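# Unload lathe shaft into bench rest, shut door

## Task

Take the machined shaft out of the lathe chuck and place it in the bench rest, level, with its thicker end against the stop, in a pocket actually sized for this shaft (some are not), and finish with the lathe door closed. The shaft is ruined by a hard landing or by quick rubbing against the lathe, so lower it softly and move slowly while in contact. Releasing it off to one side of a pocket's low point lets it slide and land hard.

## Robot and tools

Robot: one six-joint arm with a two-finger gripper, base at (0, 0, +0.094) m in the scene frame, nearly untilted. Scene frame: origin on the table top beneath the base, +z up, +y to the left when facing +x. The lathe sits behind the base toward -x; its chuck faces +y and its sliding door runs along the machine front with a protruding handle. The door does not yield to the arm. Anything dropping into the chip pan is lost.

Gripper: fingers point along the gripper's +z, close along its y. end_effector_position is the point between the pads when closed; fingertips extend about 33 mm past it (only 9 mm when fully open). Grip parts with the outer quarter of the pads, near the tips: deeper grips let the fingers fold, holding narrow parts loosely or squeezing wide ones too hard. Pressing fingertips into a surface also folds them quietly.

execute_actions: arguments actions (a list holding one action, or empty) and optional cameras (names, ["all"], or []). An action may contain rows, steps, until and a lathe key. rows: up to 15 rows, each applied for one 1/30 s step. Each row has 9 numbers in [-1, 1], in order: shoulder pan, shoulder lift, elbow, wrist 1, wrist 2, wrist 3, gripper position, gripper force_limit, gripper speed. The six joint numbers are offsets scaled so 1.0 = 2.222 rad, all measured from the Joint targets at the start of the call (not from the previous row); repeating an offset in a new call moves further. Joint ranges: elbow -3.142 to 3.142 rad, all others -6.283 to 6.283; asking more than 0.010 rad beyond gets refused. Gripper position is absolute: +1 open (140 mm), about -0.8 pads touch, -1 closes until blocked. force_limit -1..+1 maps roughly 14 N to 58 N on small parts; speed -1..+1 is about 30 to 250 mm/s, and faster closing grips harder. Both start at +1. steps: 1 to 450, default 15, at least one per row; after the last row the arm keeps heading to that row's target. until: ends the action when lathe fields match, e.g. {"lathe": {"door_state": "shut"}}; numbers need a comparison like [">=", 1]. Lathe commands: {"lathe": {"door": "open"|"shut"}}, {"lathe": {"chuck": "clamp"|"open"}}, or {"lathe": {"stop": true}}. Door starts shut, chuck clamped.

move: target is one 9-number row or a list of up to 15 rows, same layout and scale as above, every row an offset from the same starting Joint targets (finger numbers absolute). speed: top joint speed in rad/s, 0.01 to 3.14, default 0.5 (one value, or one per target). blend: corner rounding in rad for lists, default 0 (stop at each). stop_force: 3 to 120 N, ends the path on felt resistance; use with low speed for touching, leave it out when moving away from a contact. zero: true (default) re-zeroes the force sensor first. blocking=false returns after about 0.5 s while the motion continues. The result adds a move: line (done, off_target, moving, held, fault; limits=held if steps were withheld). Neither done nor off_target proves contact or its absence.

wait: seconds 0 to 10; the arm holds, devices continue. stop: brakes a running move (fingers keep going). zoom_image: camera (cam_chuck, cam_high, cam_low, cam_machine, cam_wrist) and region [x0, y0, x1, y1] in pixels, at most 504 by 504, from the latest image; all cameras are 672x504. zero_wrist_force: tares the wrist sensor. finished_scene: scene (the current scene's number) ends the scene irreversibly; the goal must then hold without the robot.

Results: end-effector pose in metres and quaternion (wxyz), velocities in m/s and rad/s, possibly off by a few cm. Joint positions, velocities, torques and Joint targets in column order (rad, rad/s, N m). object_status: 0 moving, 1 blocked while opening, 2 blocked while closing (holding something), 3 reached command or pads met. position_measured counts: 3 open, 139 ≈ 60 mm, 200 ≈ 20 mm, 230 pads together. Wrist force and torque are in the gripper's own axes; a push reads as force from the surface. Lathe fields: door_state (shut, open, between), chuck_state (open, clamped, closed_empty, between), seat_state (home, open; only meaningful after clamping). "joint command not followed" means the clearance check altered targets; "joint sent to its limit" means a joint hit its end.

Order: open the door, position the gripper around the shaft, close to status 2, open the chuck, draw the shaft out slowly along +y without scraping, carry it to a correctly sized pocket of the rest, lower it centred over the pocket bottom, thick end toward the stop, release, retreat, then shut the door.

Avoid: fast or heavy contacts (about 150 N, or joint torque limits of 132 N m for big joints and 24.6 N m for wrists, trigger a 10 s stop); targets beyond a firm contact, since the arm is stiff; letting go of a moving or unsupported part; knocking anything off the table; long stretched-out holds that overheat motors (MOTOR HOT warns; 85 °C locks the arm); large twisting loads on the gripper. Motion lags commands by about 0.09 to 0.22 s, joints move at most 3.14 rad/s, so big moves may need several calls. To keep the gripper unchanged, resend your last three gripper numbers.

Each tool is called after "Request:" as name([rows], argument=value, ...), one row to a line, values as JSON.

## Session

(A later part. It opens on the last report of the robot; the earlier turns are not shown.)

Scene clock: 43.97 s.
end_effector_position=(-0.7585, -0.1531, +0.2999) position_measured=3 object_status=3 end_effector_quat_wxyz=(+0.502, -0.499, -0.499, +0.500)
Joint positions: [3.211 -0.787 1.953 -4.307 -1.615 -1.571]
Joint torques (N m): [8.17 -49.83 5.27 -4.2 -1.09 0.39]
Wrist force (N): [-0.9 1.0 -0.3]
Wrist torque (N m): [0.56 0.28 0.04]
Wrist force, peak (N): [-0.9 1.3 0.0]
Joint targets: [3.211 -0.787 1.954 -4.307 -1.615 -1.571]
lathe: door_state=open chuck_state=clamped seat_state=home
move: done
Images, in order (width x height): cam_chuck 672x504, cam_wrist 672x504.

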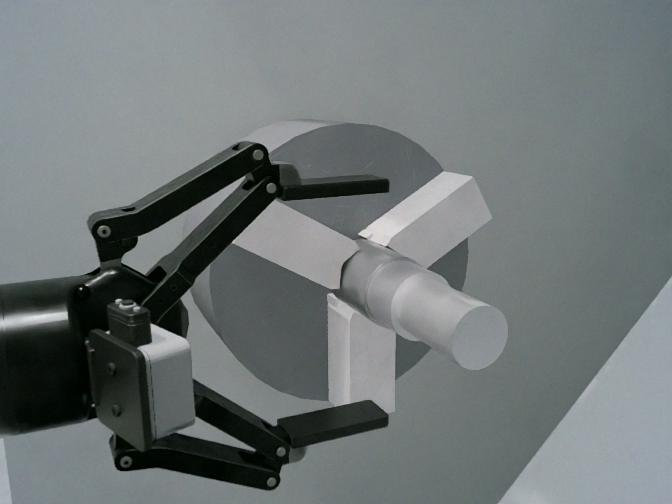

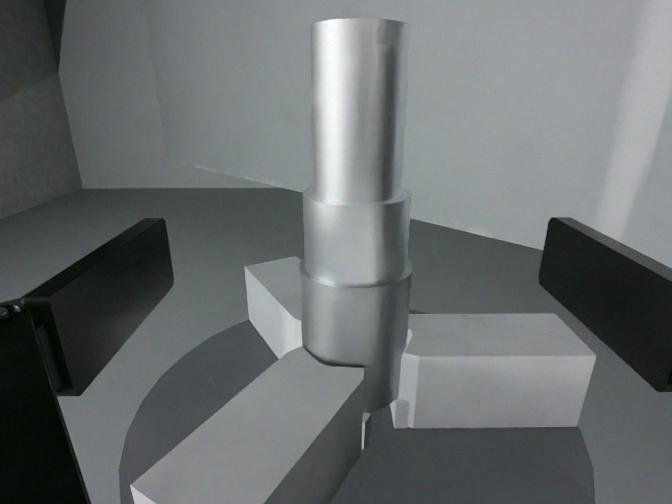

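Request:
zero_wrist_force()

Request:
execute_actions([
  {"rows":[[0,0,0,0,0,0,-1,-1,-1]],"steps":150},
], cameras=["cam_chuck","cam_wrist"])

Wrist force sensor zeroed.

Scene clock: 49.73 s.
end_effector_position=(-0.7585, -0.1531, +0.2999) position_measured=165 object_status=2 end_effector_quat_wxyz=(+0.502, -0.499, -0.499, +0.500)
Joint positions: [3.211 -0.787 1.954 -4.307 -1.615 -1.571]
Joint torques (N m): [-9.9 -50.46 -31.04 -4.09 1.23 0.5]
Wrist force (N, zeroed by zero_wrist_force): [0.8 10.8 -11.6]
Wrist torque (N m, zeroed by zero_wrist_force): [-0.43 -0.05 0.06]
Wrist force, peak (N, zeroed by zero_wrist_force): [0.8 10.8 -11.6]
Joint targets: [3.211 -0.787 1.954 -4.307 -1.615 -1.571]
lathe: door_state=open chuck_state=clamped seat_state=home
Images, in order (width x height): cam_chuck 672x504, cam_wrist 672x504.

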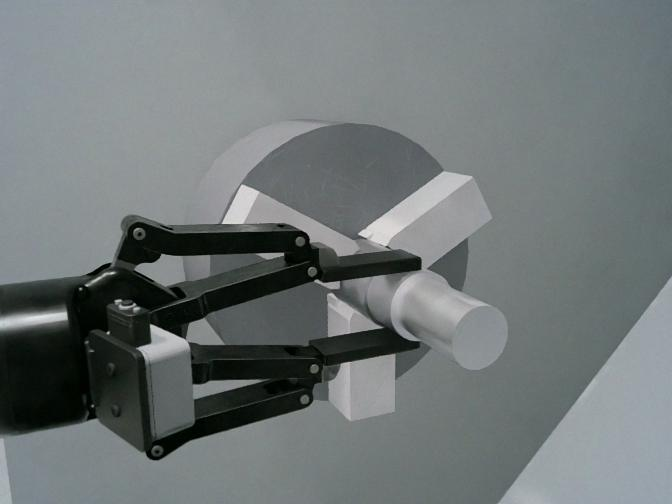

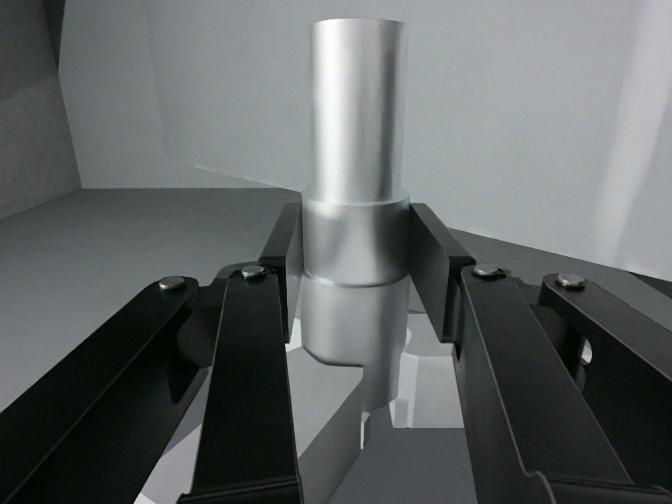

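Request:
execute_actions([
  {"rows":[[0,0.000525,-0.000086,-0.000438,0,0,-1,-1,-1]],"steps":20},
])

Scene clock: 51.50 s.
end_effector_position=(-0.7585, -0.1531, +0.2994) position_measured=165 object_status=2 end_effector_quat_wxyz=(+0.502, -0.499, -0.499, +0.500)
Joint positions: [3.211 -0.786 1.953 -4.308 -1.615 -1.571]
Joint torques (N m): [-10.12 -41.53 -5.27 -0.13 1.19 0.51]
Wrist force (N, zeroed by zero_wrist_force): [-0.1 -0.3 -7.9]
Wrist torque (N m, zeroed by zero_wrist_force): [-0.38 0.13 0.06]
Wrist force, peak (N, zeroed by zero_wrist_force): [0.6 10.8 -11.9]
Joint targets: [3.211 -0.786 1.953 -4.308 -1.615 -1.571]
lathe: door_state=open chuck_state=clamped seat_state=home

Request:
execute_actions([
  {"rows":[[0,0,0,0,0,0,-0.1,1,-1]],"steps":30},
])

Request:
execute_actions([
  {"rows":[[0,0,0,0,0,0,-1,1,0.3]],"steps":60},
], cameras=["cam_wrist"])

Scene clock: 53.03 s.
end_effector_position=(-0.7585, -0.1531, +0.2994) position_measured=141 object_status=3 end_effector_quat_wxyz=(+0.502, -0.499, -0.499, +0.500)
Joint positions: [3.211 -0.786 1.953 -4.308 -1.615 -1.571]
Joint torques (N m): [-9.56 -38.73 -0.6 -4.47 1.16 0.56]
Wrist force (N, zeroed by zero_wrist_force): [-0.4 -0.3 -0.4]
Wrist torque (N m, zeroed by zero_wrist_force): [-0.11 0.08 0.00]
Wrist force, peak (N, zeroed by zero_wrist_force): [0.3 0.0 -8.4]
Joint targets: [3.211 -0.786 1.953 -4.308 -1.615 -1.571]
lathe: door_state=open chuck_state=clamped seat_state=home

Scene clock: 55.23 s.
end_effector_position=(-0.7585, -0.1531, +0.2994) position_measured=169 object_status=2 end_effector_quat_wxyz=(+0.502, -0.499, -0.499, +0.500)
Joint positions: [3.211 -0.786 1.953 -4.308 -1.615 -1.571]
Joint torques (N m): [-10.35 -41.9 -35.59 4.3 1.05 0.37]
Wrist force (N, zeroed by zero_wrist_force): [3.9 0.3 -49.2]
Wrist torque (N m, zeroed by zero_wrist_force): [-0.18 0.03 0.09]
Wrist force, peak (N, zeroed by zero_wrist_force): [3.9 0.3 -49.2]
Joint targets: [3.211 -0.786 1.953 -4.308 -1.615 -1.571]
lathe: door_state=open chuck_state=clamped seat_state=home
Images, in order (width x height): cam_wrist 672x504.

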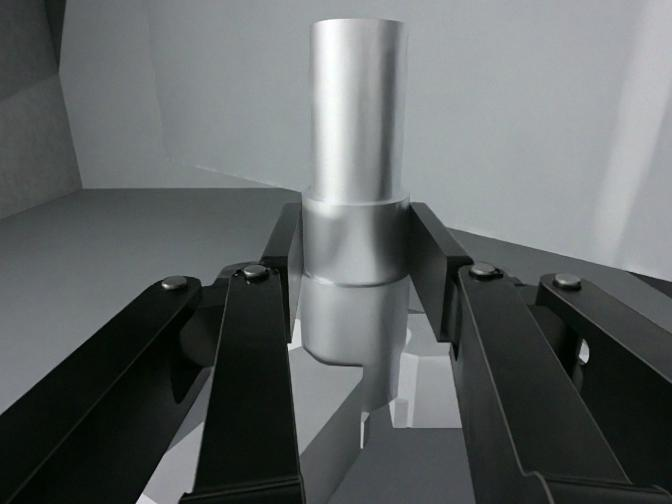

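Request:
execute_actions([
  {"rows":[[0,-0.00045,0.001323,-0.000874,0,0,-1,1,0.3]],"steps":20},
])

Scene clock: 56.57 s.
end_effector_position=(-0.7575, -0.1529, +0.2994) position_measured=169 object_status=2 end_effector_quat_wxyz=(+0.502, -0.499, -0.499, +0.500)
Joint positions: [3.211 -0.787 1.956 -4.31 -1.615 -1.571]
Joint torques (N m): [14.94 -38.38 33.13 -9.68 -4.78 0.27]
Wrist force (N, zeroed by zero_wrist_force): [-11.5 -10.8 110.5]
Wrist torque (N m, zeroed by zero_wrist_force): [-0.12 0.15 0.08]
Wrist force, peak (N, zeroed by zero_wrist_force): [-10.8 -11.0 121.9]
Joint targets: [3.211 -0.787 1.956 -4.310 -1.615 -1.571]
lathe: door_state=open chuck_state=clamped seat_state=home

Request:
execute_actions([
  {"rows":[[0,0.00031,-0.000913,0.000603,0,0,-1,1,0.3]],"steps":20},
])

Scene clock: 57.70 s.
end_effector_position=(-0.7581, -0.1531, +0.2994) position_measured=169 object_status=2 end_effector_quat_wxyz=(+0.501, -0.499, -0.499, +0.500)
Joint positions: [3.211 -0.787 1.954 -4.309 -1.615 -1.571]
Joint torques (N m): [-10.26 -40.94 -35.18 3.47 2.78 0.39]
Wrist force (N, zeroed by zero_wrist_force): [5.7 0.9 -44.7]
Wrist torque (N m, zeroed by zero_wrist_force): [-0.38 0.03 0.08]
Wrist force, peak (N, zeroed by zero_wrist_force): [-11.8 -11.2 111.0]
Joint targets: [3.211 -0.787 1.954 -4.309 -1.615 -1.571]
lathe: door_state=open chuck_state=clamped seat_state=home

Request:
execute_actions([
  {"rows":[[0,-0.00009,0.000265,-0.000175,0,0,-1,1,0.3]],"steps":20},
])

Scene clock: 58.87 s.
end_effector_position=(-0.7580, -0.1530, +0.2994) position_measured=169 object_status=2 end_effector_quat_wxyz=(+0.502, -0.499, -0.499, +0.500)
Joint positions: [3.211 -0.787 1.955 -4.309 -1.615 -1.571]
Joint torques (N m): [-12.73 -48.4 2.73 -2.64 1.13 0.39]
Wrist force (N, zeroed by zero_wrist_force): [1.2 -2.7 -4.6]
Wrist torque (N m, zeroed by zero_wrist_force): [-0.24 0.06 0.08]
Wrist force, peak (N, zeroed by zero_wrist_force): [5.6 2.4 -46.6]
Joint targets: [3.211 -0.787 1.955 -4.309 -1.615 -1.571]
lathe: door_state=open chuck_state=clamped seat_state=home

Request:
execute_actions([
  {"lathe":{"chuck":"open"},"steps":150,"until":{"lathe":{"chuck_state":"open"}}},
], cameras=["cam_wrist","cam_chuck"])

Request:
zoom_image(camera="cam_chuck", region=[200, 130, 540, 470])

Scene clock: 60.07 s.
end_effector_position=(-0.7579, -0.1530, +0.2994) position_measured=169 object_status=2 end_effector_quat_wxyz=(+0.502, -0.499, -0.499, +0.500)
Joint positions: [3.211 -0.787 1.955 -4.309 -1.615 -1.571]
Joint torques (N m): [-9.08 -46.48 -7.75 -2.96 -0.76 0.5]
Wrist force (N, zeroed by zero_wrist_force): [1.2 5.7 0.1]
Wrist torque (N m, zeroed by zero_wrist_force): [-0.04 0.09 0.00]
Wrist force, peak (N, zeroed by zero_wrist_force): [1.0 7.3 -0.3]
Joint targets: [3.211 -0.787 1.955 -4.309 -1.615 -1.571]
Tool commands: gripper/position=-1.0 gripper/force_limit=+1.0 gripper/speed=+0.3
lathe: door_state=open chuck_state=open seat_state=home
Images, in order (width x height): cam_chuck 672x504, cam_wrist 672x504.

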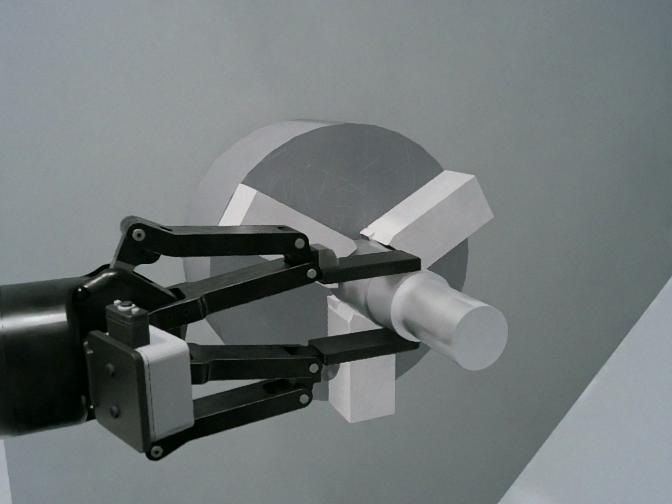

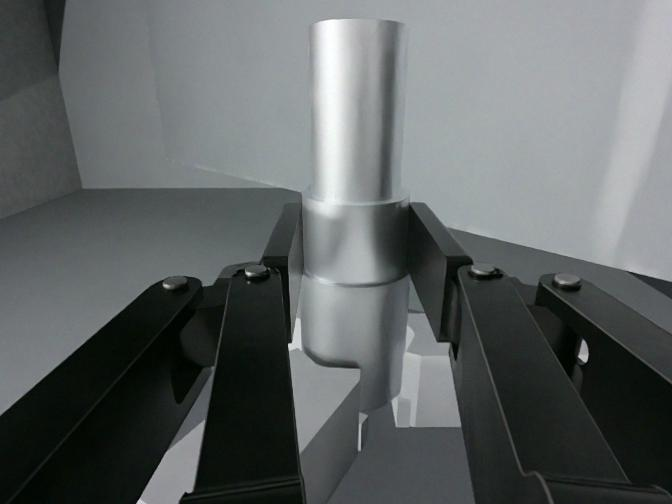

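Scaled by 1.482 from the camera's 672x504 image, which has a finer 960x720 frame.

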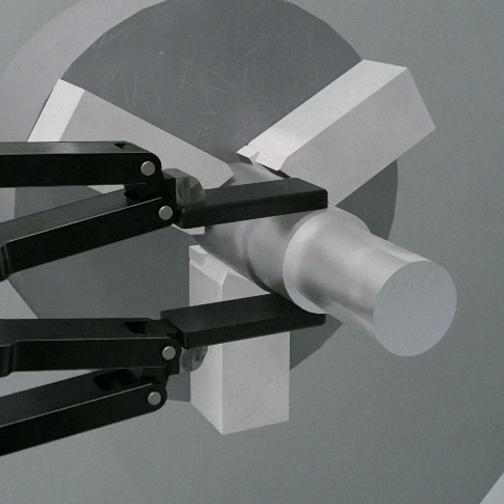

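Request:
move([
  [-0.014972,-0.002142,0.006386,-0.004243,0.014973,0,-1,1,0.3],
  [-0.030071,-0.004057,0.012136,-0.008079,0.030071,0,-1,1,0.3],
  [-0.045294,-0.005744,0.017251,-0.011507,0.045295,0,-1,1,0.3],
  [-0.060645,-0.007203,0.021729,-0.014527,0.060645,0,-1,1,0.3],
], speed=0.03, blend=0.005, stop_force=20, cameras=["cam_wrist","cam_chuck"])

Scene clock: 68.00 s.
end_effector_position=(-0.7579, -0.0930, +0.2995) position_measured=169 object_status=2 end_effector_quat_wxyz=(+0.502, -0.499, -0.499, +0.500)
Joint positions: [3.077 -0.803 2.003 -4.342 -1.48 -1.571]
Joint torques (N m): [10.85 -46.73 -22.89 -3.24 -1.49 0.29]
Wrist force (N, zeroed by zero_wrist_force): [-1.0 6.5 0.3]
Wrist torque (N m, zeroed by zero_wrist_force): [-0.05 0.20 -0.03]
Wrist force, peak (N, zeroed by zero_wrist_force): [1.0 7.5 -0.3]
Joint targets: [3.077 -0.803 2.003 -4.342 -1.480 -1.571]
lathe: door_state=open chuck_state=open seat_state=open
move: done
Images, in order (width x height): cam_chuck 672x504, cam_wrist 672x504.

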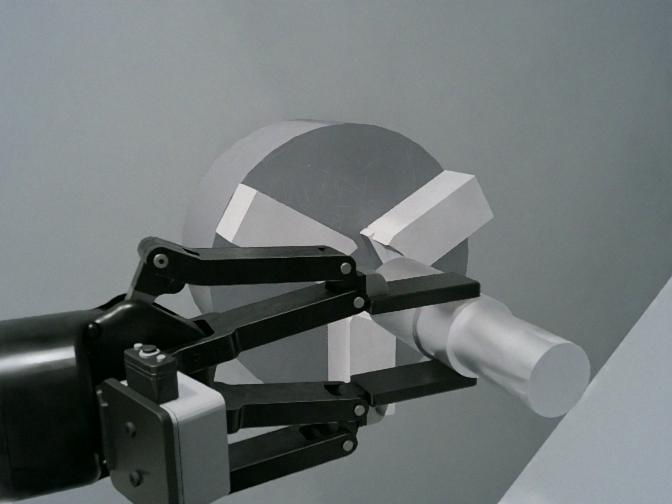

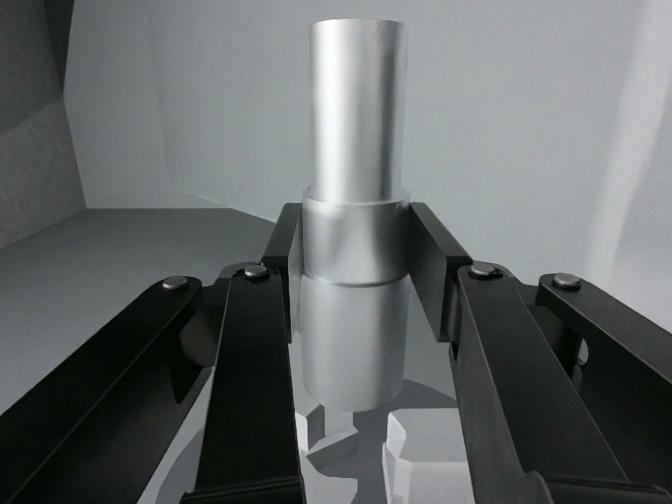

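Request:
move([
  [-0.02115,-0.13681,0.17597,-0.03915,0.02115,0,-1,1,0.3],
  [-0.03465,-0.44239,0.09811,0.60396,-0.009,0,-1,1,0.3],
], speed=[0.2,0.5], blend=[0.05,0], cameras=["cam_wrist","cam_machine"])

Scene clock: 74.90 s.
end_effector_position=(-0.5960, -0.0566, +0.4233) position_measured=169 object_status=2 end_effector_quat_wxyz=(-0.346, +0.659, +0.579, -0.332)
Joint positions: [3 -1.786 2.221 -3 -1.5 -1.571]
Joint torques (N m): [-3.76 -20.45 -14.13 -4.15 1.78 0.44]
Wrist force (N, zeroed by zero_wrist_force): [-0.1 4.7 3.4]
Wrist torque (N m, zeroed by zero_wrist_force): [-0.26 0.06 0.03]
Wrist force, peak (N, zeroed by zero_wrist_force): [-0.7 8.2 1.9]
Joint targets: [3.000 -1.786 2.221 -3.000 -1.500 -1.571]
lathe: door_state=open chuck_state=open seat_state=open
move: done
Images, in order (width x height): cam_machine 672x504, cam_wrist 672x504.

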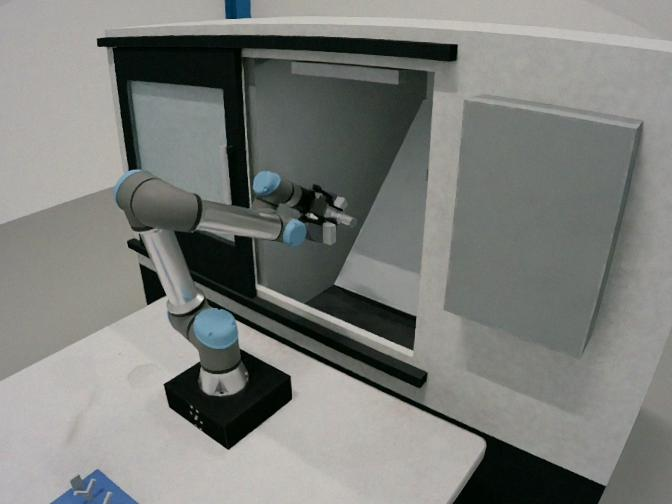

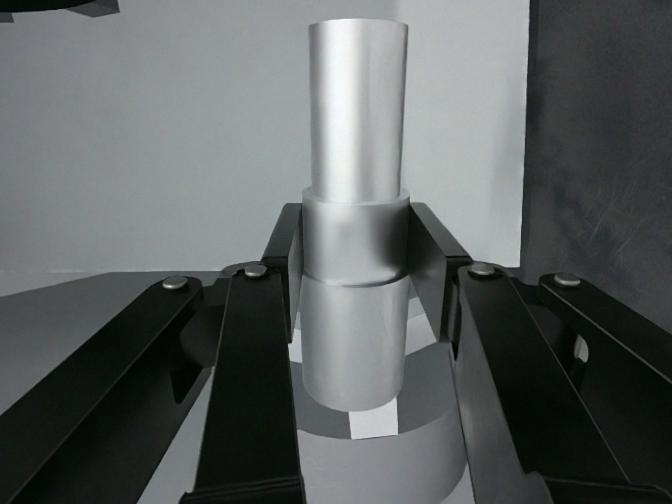

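Request:
move([
  [0,-0.04203,-0.27039,0.52646,-0.03195,0,-1,1,0.3],
  [-0.81008,-0.04203,-0.27039,0.52646,-0.03195,0.63006,-1,1,0.3],
], speed=[0.6,0.7], blend=[0.1,0], cameras=["cam_wrist","cam_machine"])

Scene clock: 80.97 s.
end_effector_position=(+0.0689, +0.5032, +0.5421) position_measured=169 object_status=2 end_effector_quat_wxyz=(+0.224, -0.601, +0.757, +0.125)
Joint positions: [1.2 -1.879 1.62 -1.83 -1.571 -0.171]
Joint torques (N m): [-13.97 -13.98 -16.87 -3.84 1.13 1.27]
Wrist force (N, zeroed by zero_wrist_force): [2.6 0.3 4.6]
Wrist torque (N m, zeroed by zero_wrist_force): [-0.42 -0.03 0.12]
Wrist force, peak (N, zeroed by zero_wrist_force): [2.3 -4.4 5.6]
Joint targets: [1.200 -1.879 1.620 -1.830 -1.571 -0.171]
lathe: door_state=open chuck_state=open seat_state=open
move: done
Images, in order (width x height): cam_machine 672x504, cam_wrist 672x504.

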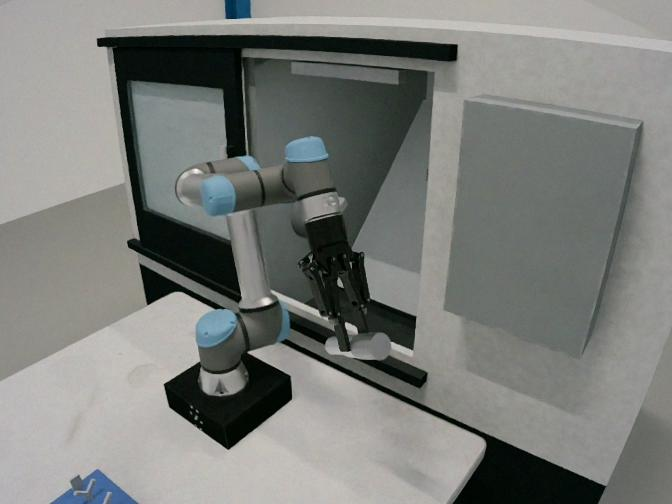

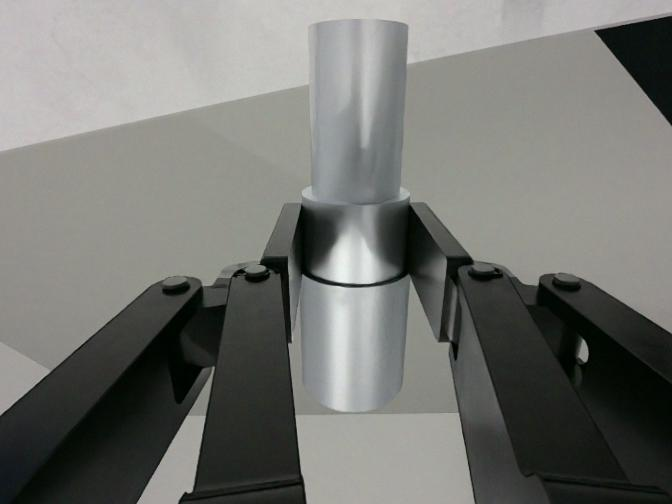

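Request:
zoom_image(camera="cam_wrist", region=[256, 170, 456, 350])

Request:
zoom_image(camera="cam_machine", region=[280, 220, 420, 370])

Scaled by 2.520 from the camera's 672x504 image, which has a finer 960x720 frame.

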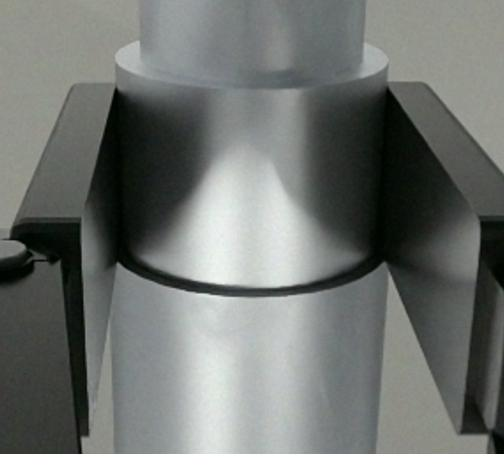

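Scaled by 3.360 from the camera's 672x504 image, which has a finer 960x720 frame.

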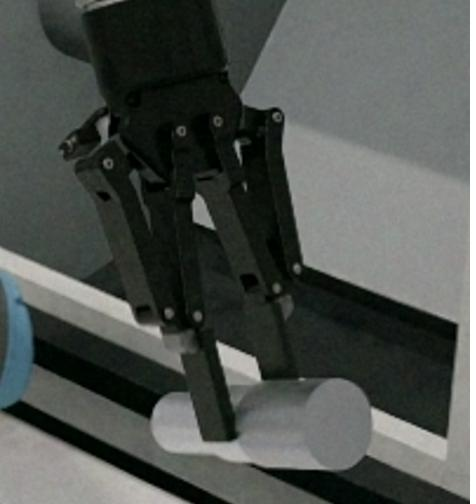

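Request:
execute_actions([
  {"lathe":{"door":"shut"},"rows":[[0,0,0,0.1,0,0,-1,1,0.3],[0,0,0,0.2333,0,0,-1,1,0.3]],"steps":45},
], cameras=["all"])

Request:
zoom_image(camera="cam_low", region=[480, 250, 600, 340])

Request:
zoom_image(camera="cam_low", region=[450, 230, 570, 320])

Request:
zoom_image(camera="cam_low", region=[430, 205, 550, 295])

Scene clock: 85.03 s.
end_effector_position=(+0.0140, +0.3733, +0.4518) position_measured=169 object_status=2 end_effector_quat_wxyz=(-0.001, -0.622, +0.783, +0.002)
Joint positions: [1.2 -1.879 1.62 -1.312 -1.571 -0.171]
Joint torques (N m): [-0.59 -9.15 -37.99 -5.62 -1.09 1.83]
Wrist force (N, zeroed by zero_wrist_force): [-0.4 -0.6 5.8]
Wrist torque (N m, zeroed by zero_wrist_force): [-0.51 0.05 0.11]
Wrist force, peak (N, zeroed by zero_wrist_force): [17.3 2.3 15.8]
Joint targets: [1.200 -1.879 1.620 -1.312 -1.571 -0.171]
lathe: door_state=between chuck_state=open seat_state=open

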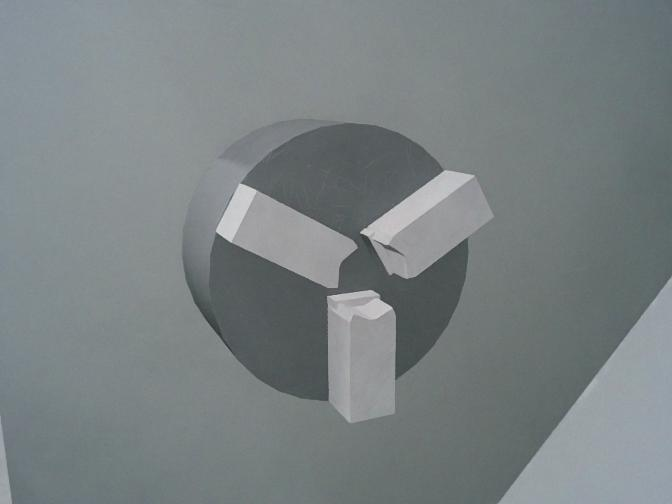

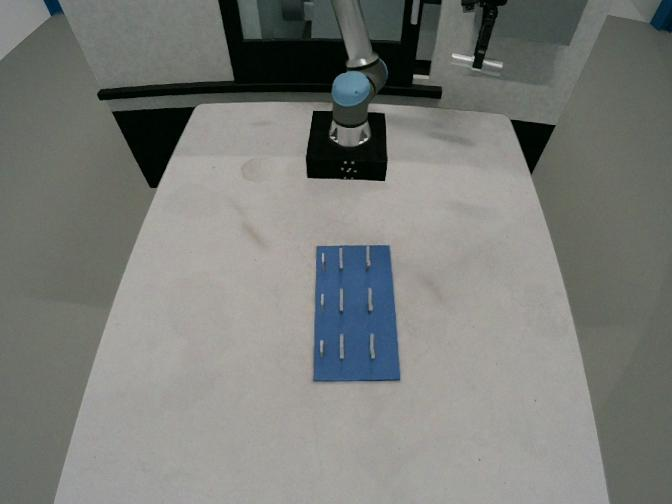

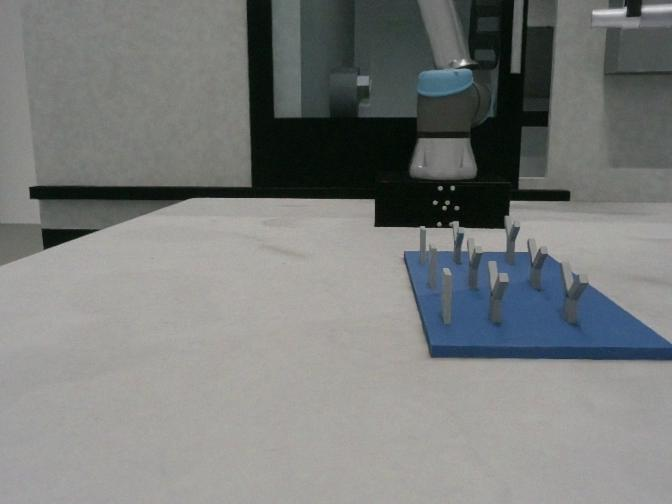

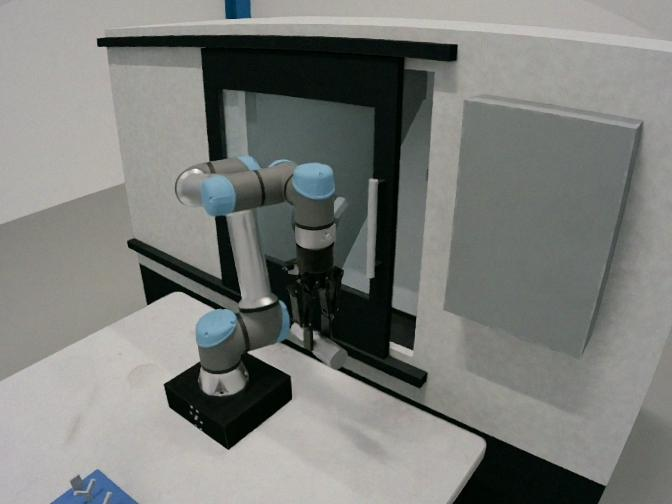

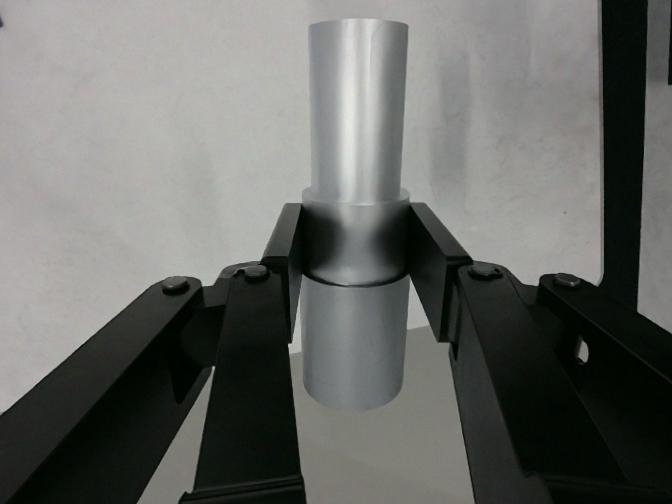

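Scaled by 4.200 from the camera's 672x504 image, which has a finer 960x720 frame.

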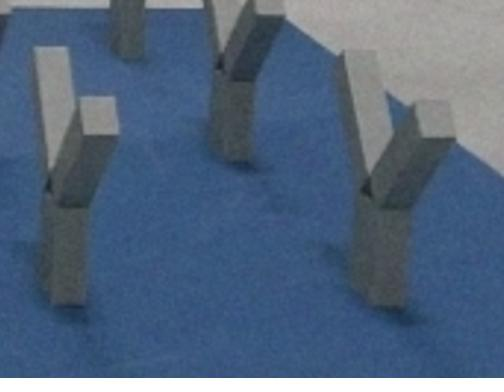

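Scaled by 4.200 from the camera's 672x504 image, which has a finer 960x720 frame.

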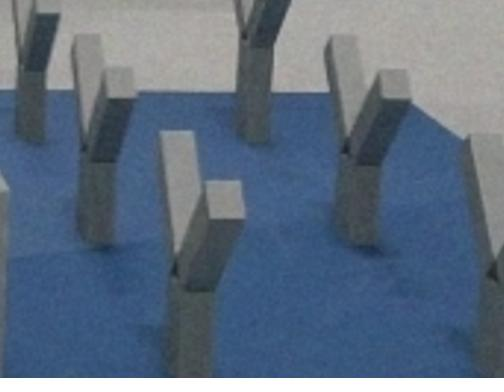

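Scaled by 4.200 from the camera's 672x504 image, which has a finer 960x720 frame.

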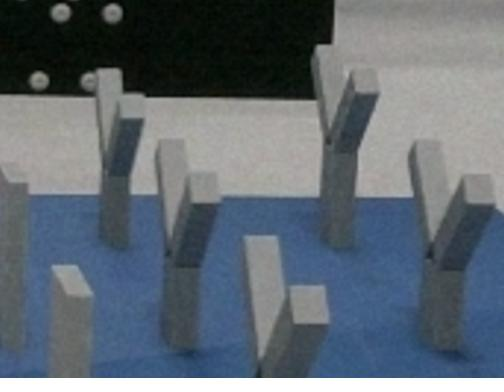

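Request:
move(target=[-0.62757,0.1179,0.07762,-0.19543,0,0.6586,-1,1,0.3], speed=0.7, cameras=["cam_wrist","cam_low","cam_high"])

Scene clock: 90.30 s.
end_effector_position=(+0.4846, +0.0274, +0.2999) position_measured=169 object_status=2 end_effector_quat_wxyz=(-0.002, +0.687, +0.727, -0.001)
Joint positions: [-0.195 -1.617 1.793 -1.746 -1.571 1.293]
Joint torques (N m): [-12.55 -30.3 -41.17 -2.94 1.34 1.98]
Wrist force (N, zeroed by zero_wrist_force): [-0.2 -0.3 5.8]
Wrist torque (N m, zeroed by zero_wrist_force): [-0.41 -0.04 0.11]
Wrist force, peak (N, zeroed by zero_wrist_force): [-6.2 0.5 6.8]
Joint targets: [-0.195 -1.617 1.793 -1.746 -1.571 1.293]
lathe: door_state=shut chuck_state=open seat_state=open
move: done
Images, in order (width x height): cam_high 672x504, cam_low 672x504, cam_wrist 672x504.

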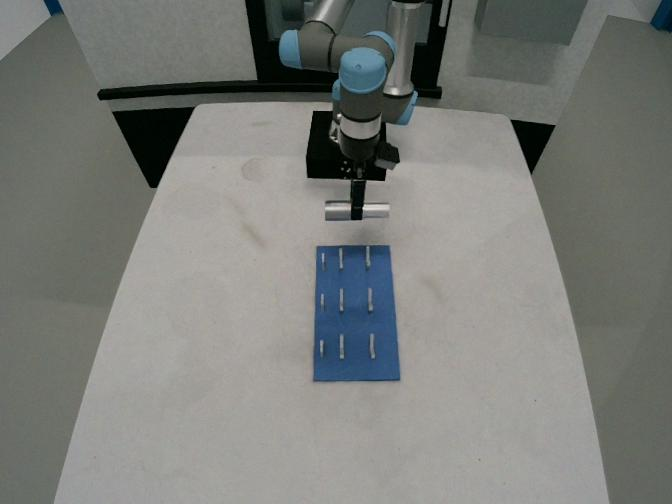

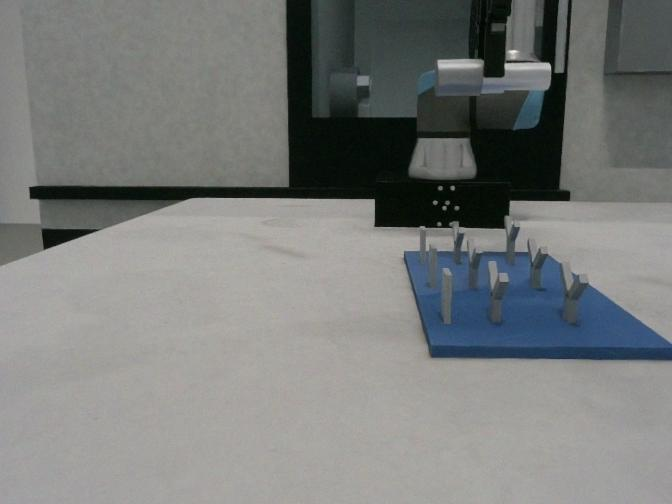

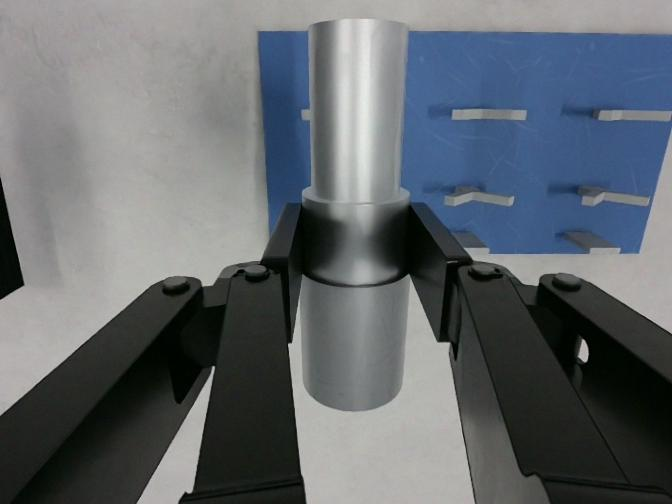

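Request:
move(target=[0,0.03404,0.08716,-0.12121,0,0,-1,1,0.3], speed=0.2, cameras=["cam_wrist","cam_low","cam_high"])

Request:
zoom_image(camera="cam_low", region=[400, 130, 600, 330])

Request:
zoom_image(camera="cam_high", region=[290, 180, 420, 310])

Scene clock: 92.50 s.
end_effector_position=(+0.4842, +0.0276, +0.1999) position_measured=169 object_status=2 end_effector_quat_wxyz=(-0.002, +0.687, +0.727, -0.001)
Joint positions: [-0.195 -1.541 1.987 -2.015 -1.571 1.293]
Joint torques (N m): [-13.43 -34.29 -36.46 -3.07 0.65 1.69]
Wrist force (N, zeroed by zero_wrist_force): [0.0 -0.5 5.8]
Wrist torque (N m, zeroed by zero_wrist_force): [-0.44 -0.07 0.04]
Wrist force, peak (N, zeroed by zero_wrist_force): [0.2 -0.7 7.2]
Joint targets: [-0.195 -1.542 1.987 -2.015 -1.571 1.293]
lathe: door_state=shut chuck_state=open seat_state=open
move: done
Images, in order (width x height): cam_high 672x504, cam_low 672x504, cam_wrist 672x504.

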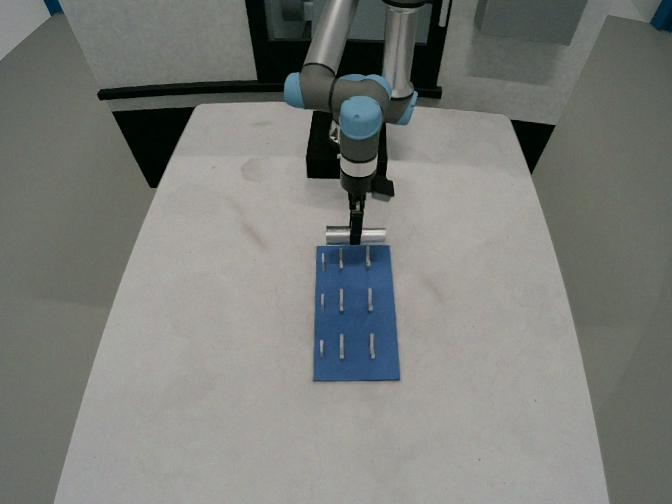

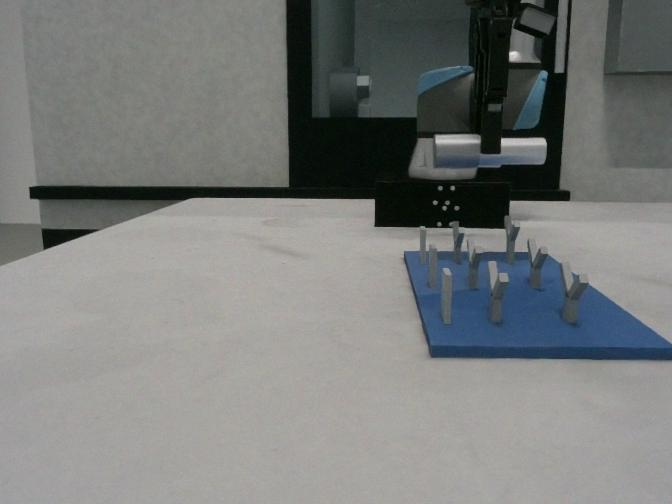

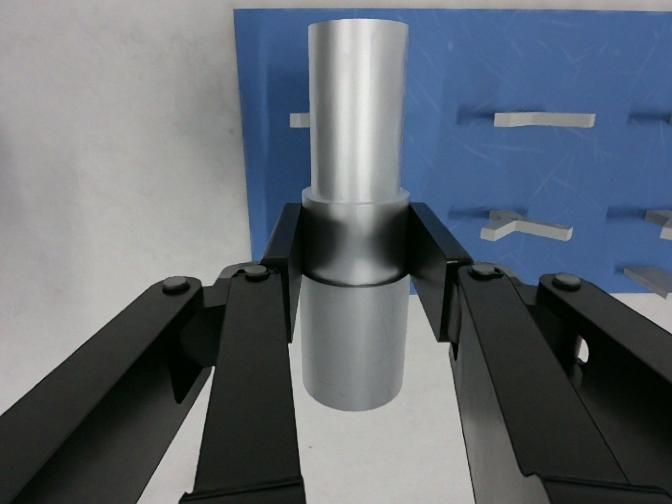

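Scaled by 2.520 from the camera's 672x504 image, which has a finer 960x720 frame.

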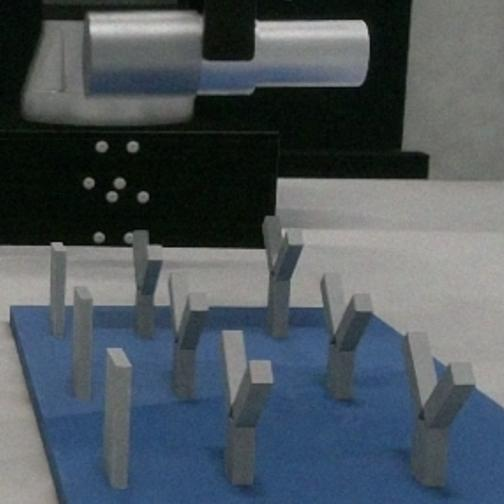

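Scaled by 3.877 from the camera's 672x504 image, which has a finer 960x720 frame.

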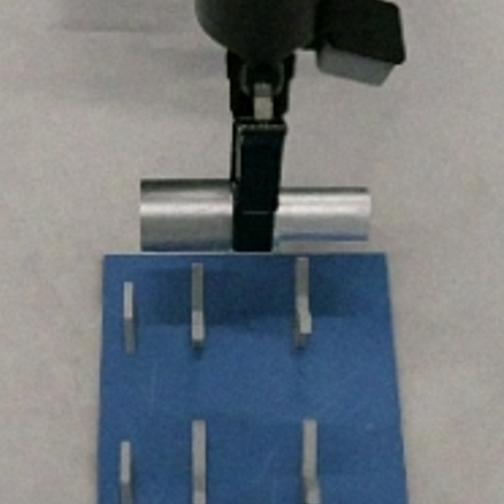

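Request:
move(target=[-0.00133,0.02367,0.0405,-0.06417,0,-0.00135,-1,1,0.3], speed=0.12, stop_force=15, cameras=["cam_wrist","cam_low","cam_high"])

Request:
zoom_image(camera="cam_low", region=[400, 150, 560, 310])

Request:
zoom_image(camera="cam_wrist", region=[200, 60, 672, 440])

Request:
zoom_image(camera="cam_high", region=[290, 180, 420, 310])

Scene clock: 96.33 s.
end_effector_position=(+0.4790, +0.0274, +0.1501) position_measured=169 object_status=2 end_effector_quat_wxyz=(-0.002, +0.687, +0.727, -0.001)
Joint positions: [-0.198 -1.489 2.076 -2.158 -1.571 1.29]
Joint torques (N m): [-5.62 -35.68 -35.98 -3.68 -1.02 0.12]
Wrist force (N, zeroed by zero_wrist_force): [0.2 -0.1 5.1]
Wrist torque (N m, zeroed by zero_wrist_force): [-0.35 -0.12 0.09]
Wrist force, peak (N, zeroed by zero_wrist_force): [0.3 -0.5 6.3]
Joint targets: [-0.198 -1.489 2.076 -2.158 -1.571 1.290]
lathe: door_state=shut chuck_state=open seat_state=open
move: done
Images, in order (width x height): cam_high 672x504, cam_low 672x504, cam_wrist 672x504.

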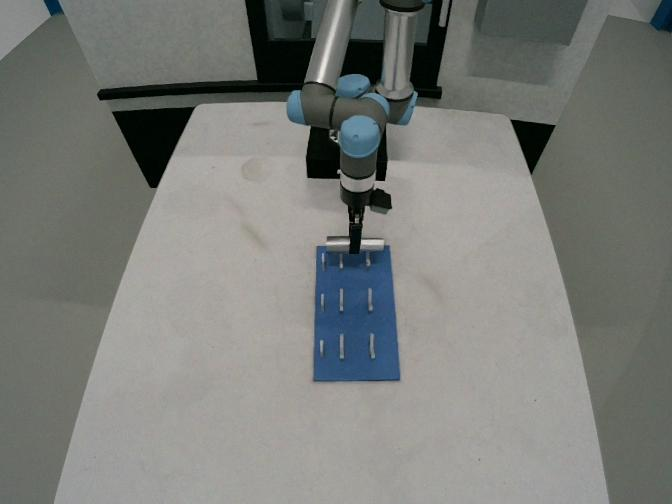

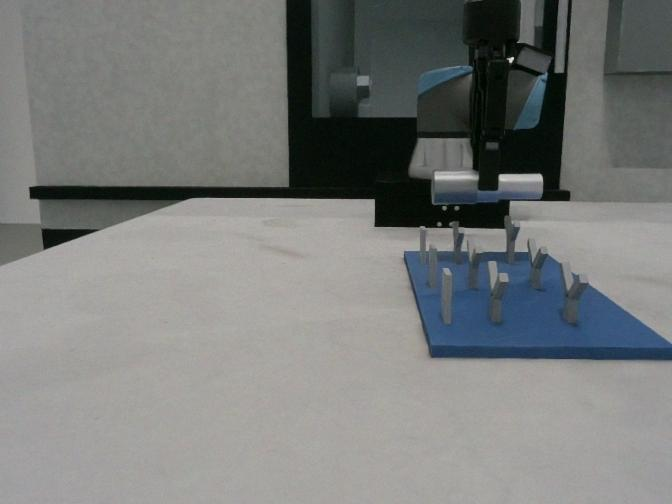

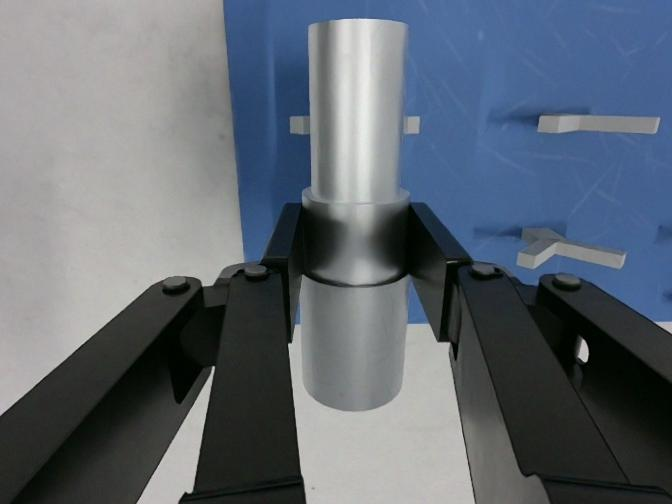

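Scaled by 3.150 from the camera's 672x504 image, which has a finer 960x720 frame.

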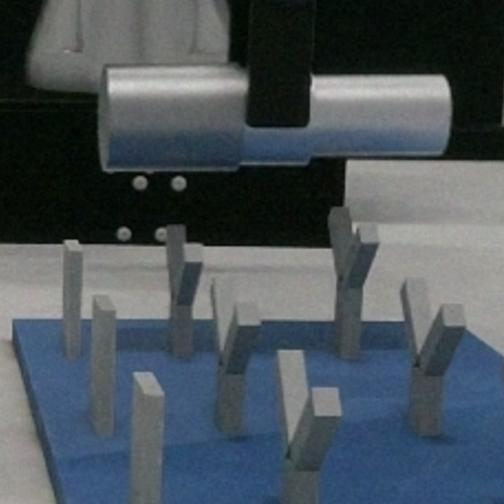

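Scaled by 1.068 from the camera's 672x504 image, which has a finer 960x720 frame.

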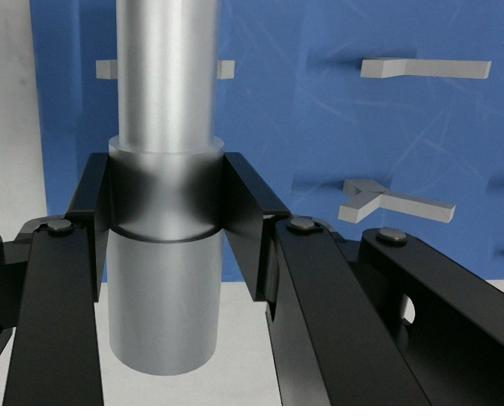

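Scaled by 3.877 from the camera's 672x504 image, which has a finer 960x720 frame.

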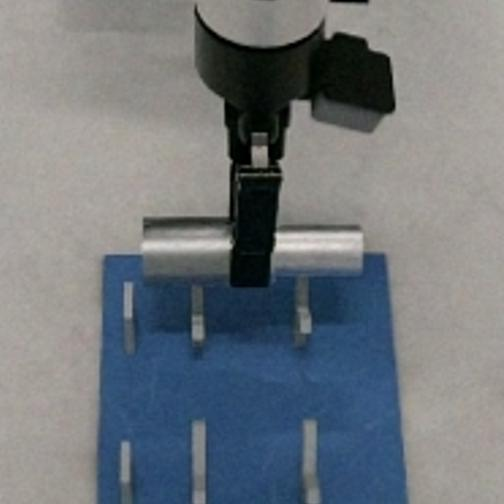

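Request:
move(target=[0.00028,0.02722,0.01889,-0.04612,0,0.0003,-1,1,0.3], speed=0.08, stop_force=10, cameras=["cam_wrist","cam_low","cam_high"])

Request:
zoom_image(camera="cam_low", region=[400, 160, 560, 280])

Request:
zoom_image(camera="cam_wrist", region=[200, 60, 672, 440])

Request:
zoom_image(camera="cam_high", region=[300, 220, 400, 295])

Scene clock: 100.47 s.
end_effector_position=(+0.4804, +0.0274, +0.1150) position_measured=169 object_status=2 end_effector_quat_wxyz=(-0.002, +0.687, +0.727, -0.001)
Joint positions: [-0.197 -1.428 2.118 -2.26 -1.571 1.29]
Joint torques (N m): [11.08 -36.86 -34.28 -1.82 -0.73 1.39]
Wrist force (N, zeroed by zero_wrist_force): [0.0 -0.4 5.5]
Wrist torque (N m, zeroed by zero_wrist_force): [-0.42 -0.07 0.01]
Wrist force, peak (N, zeroed by zero_wrist_force): [0.1 -0.5 6.2]
Joint targets: [-0.197 -1.428 2.118 -2.260 -1.571 1.290]
lathe: door_state=shut chuck_state=open seat_state=open
move: done
Images, in order (width x height): cam_high 672x504, cam_low 672x504, cam_wrist 672x504.

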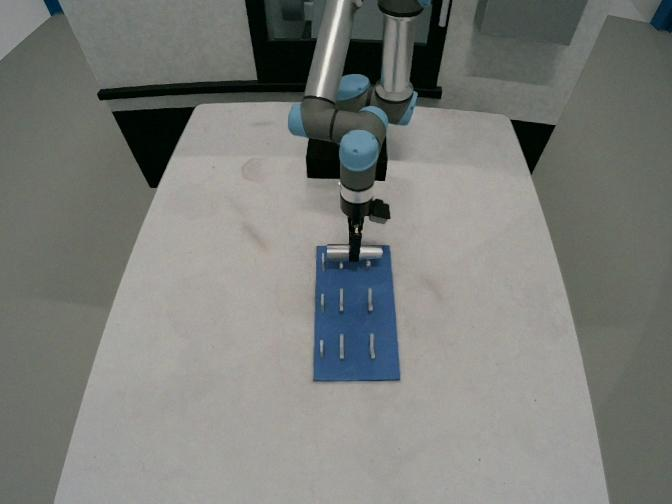

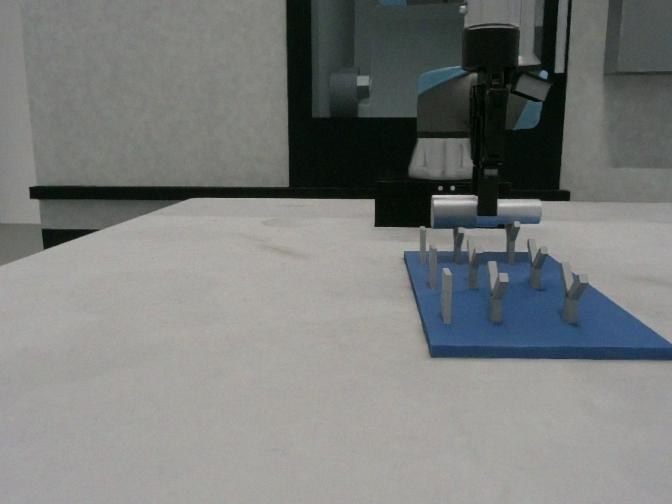

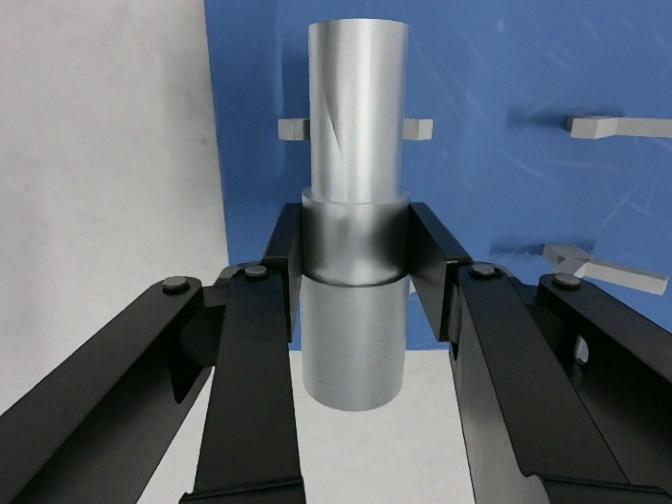

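Scaled by 3.150 from the camera's 672x504 image, which has a finer 960x720 frame.

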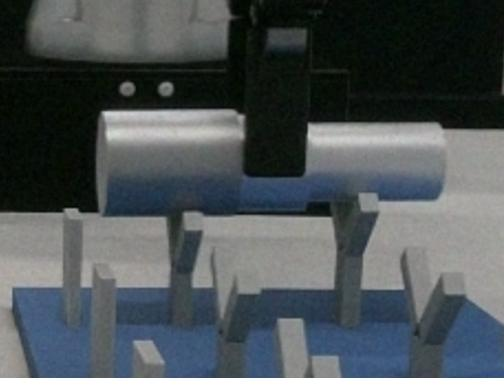

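Scaled by 1.068 from the camera's 672x504 image, which has a finer 960x720 frame.

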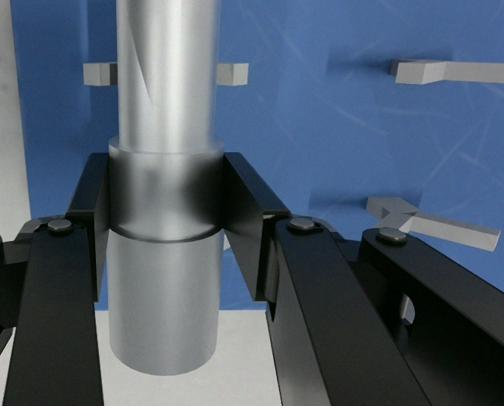

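Scaled by 5.040 from the camera's 672x504 image, which has a finer 960x720 frame.

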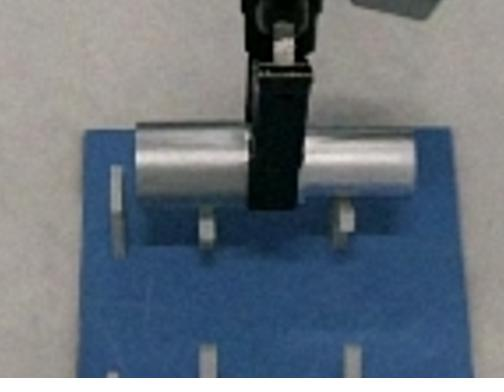

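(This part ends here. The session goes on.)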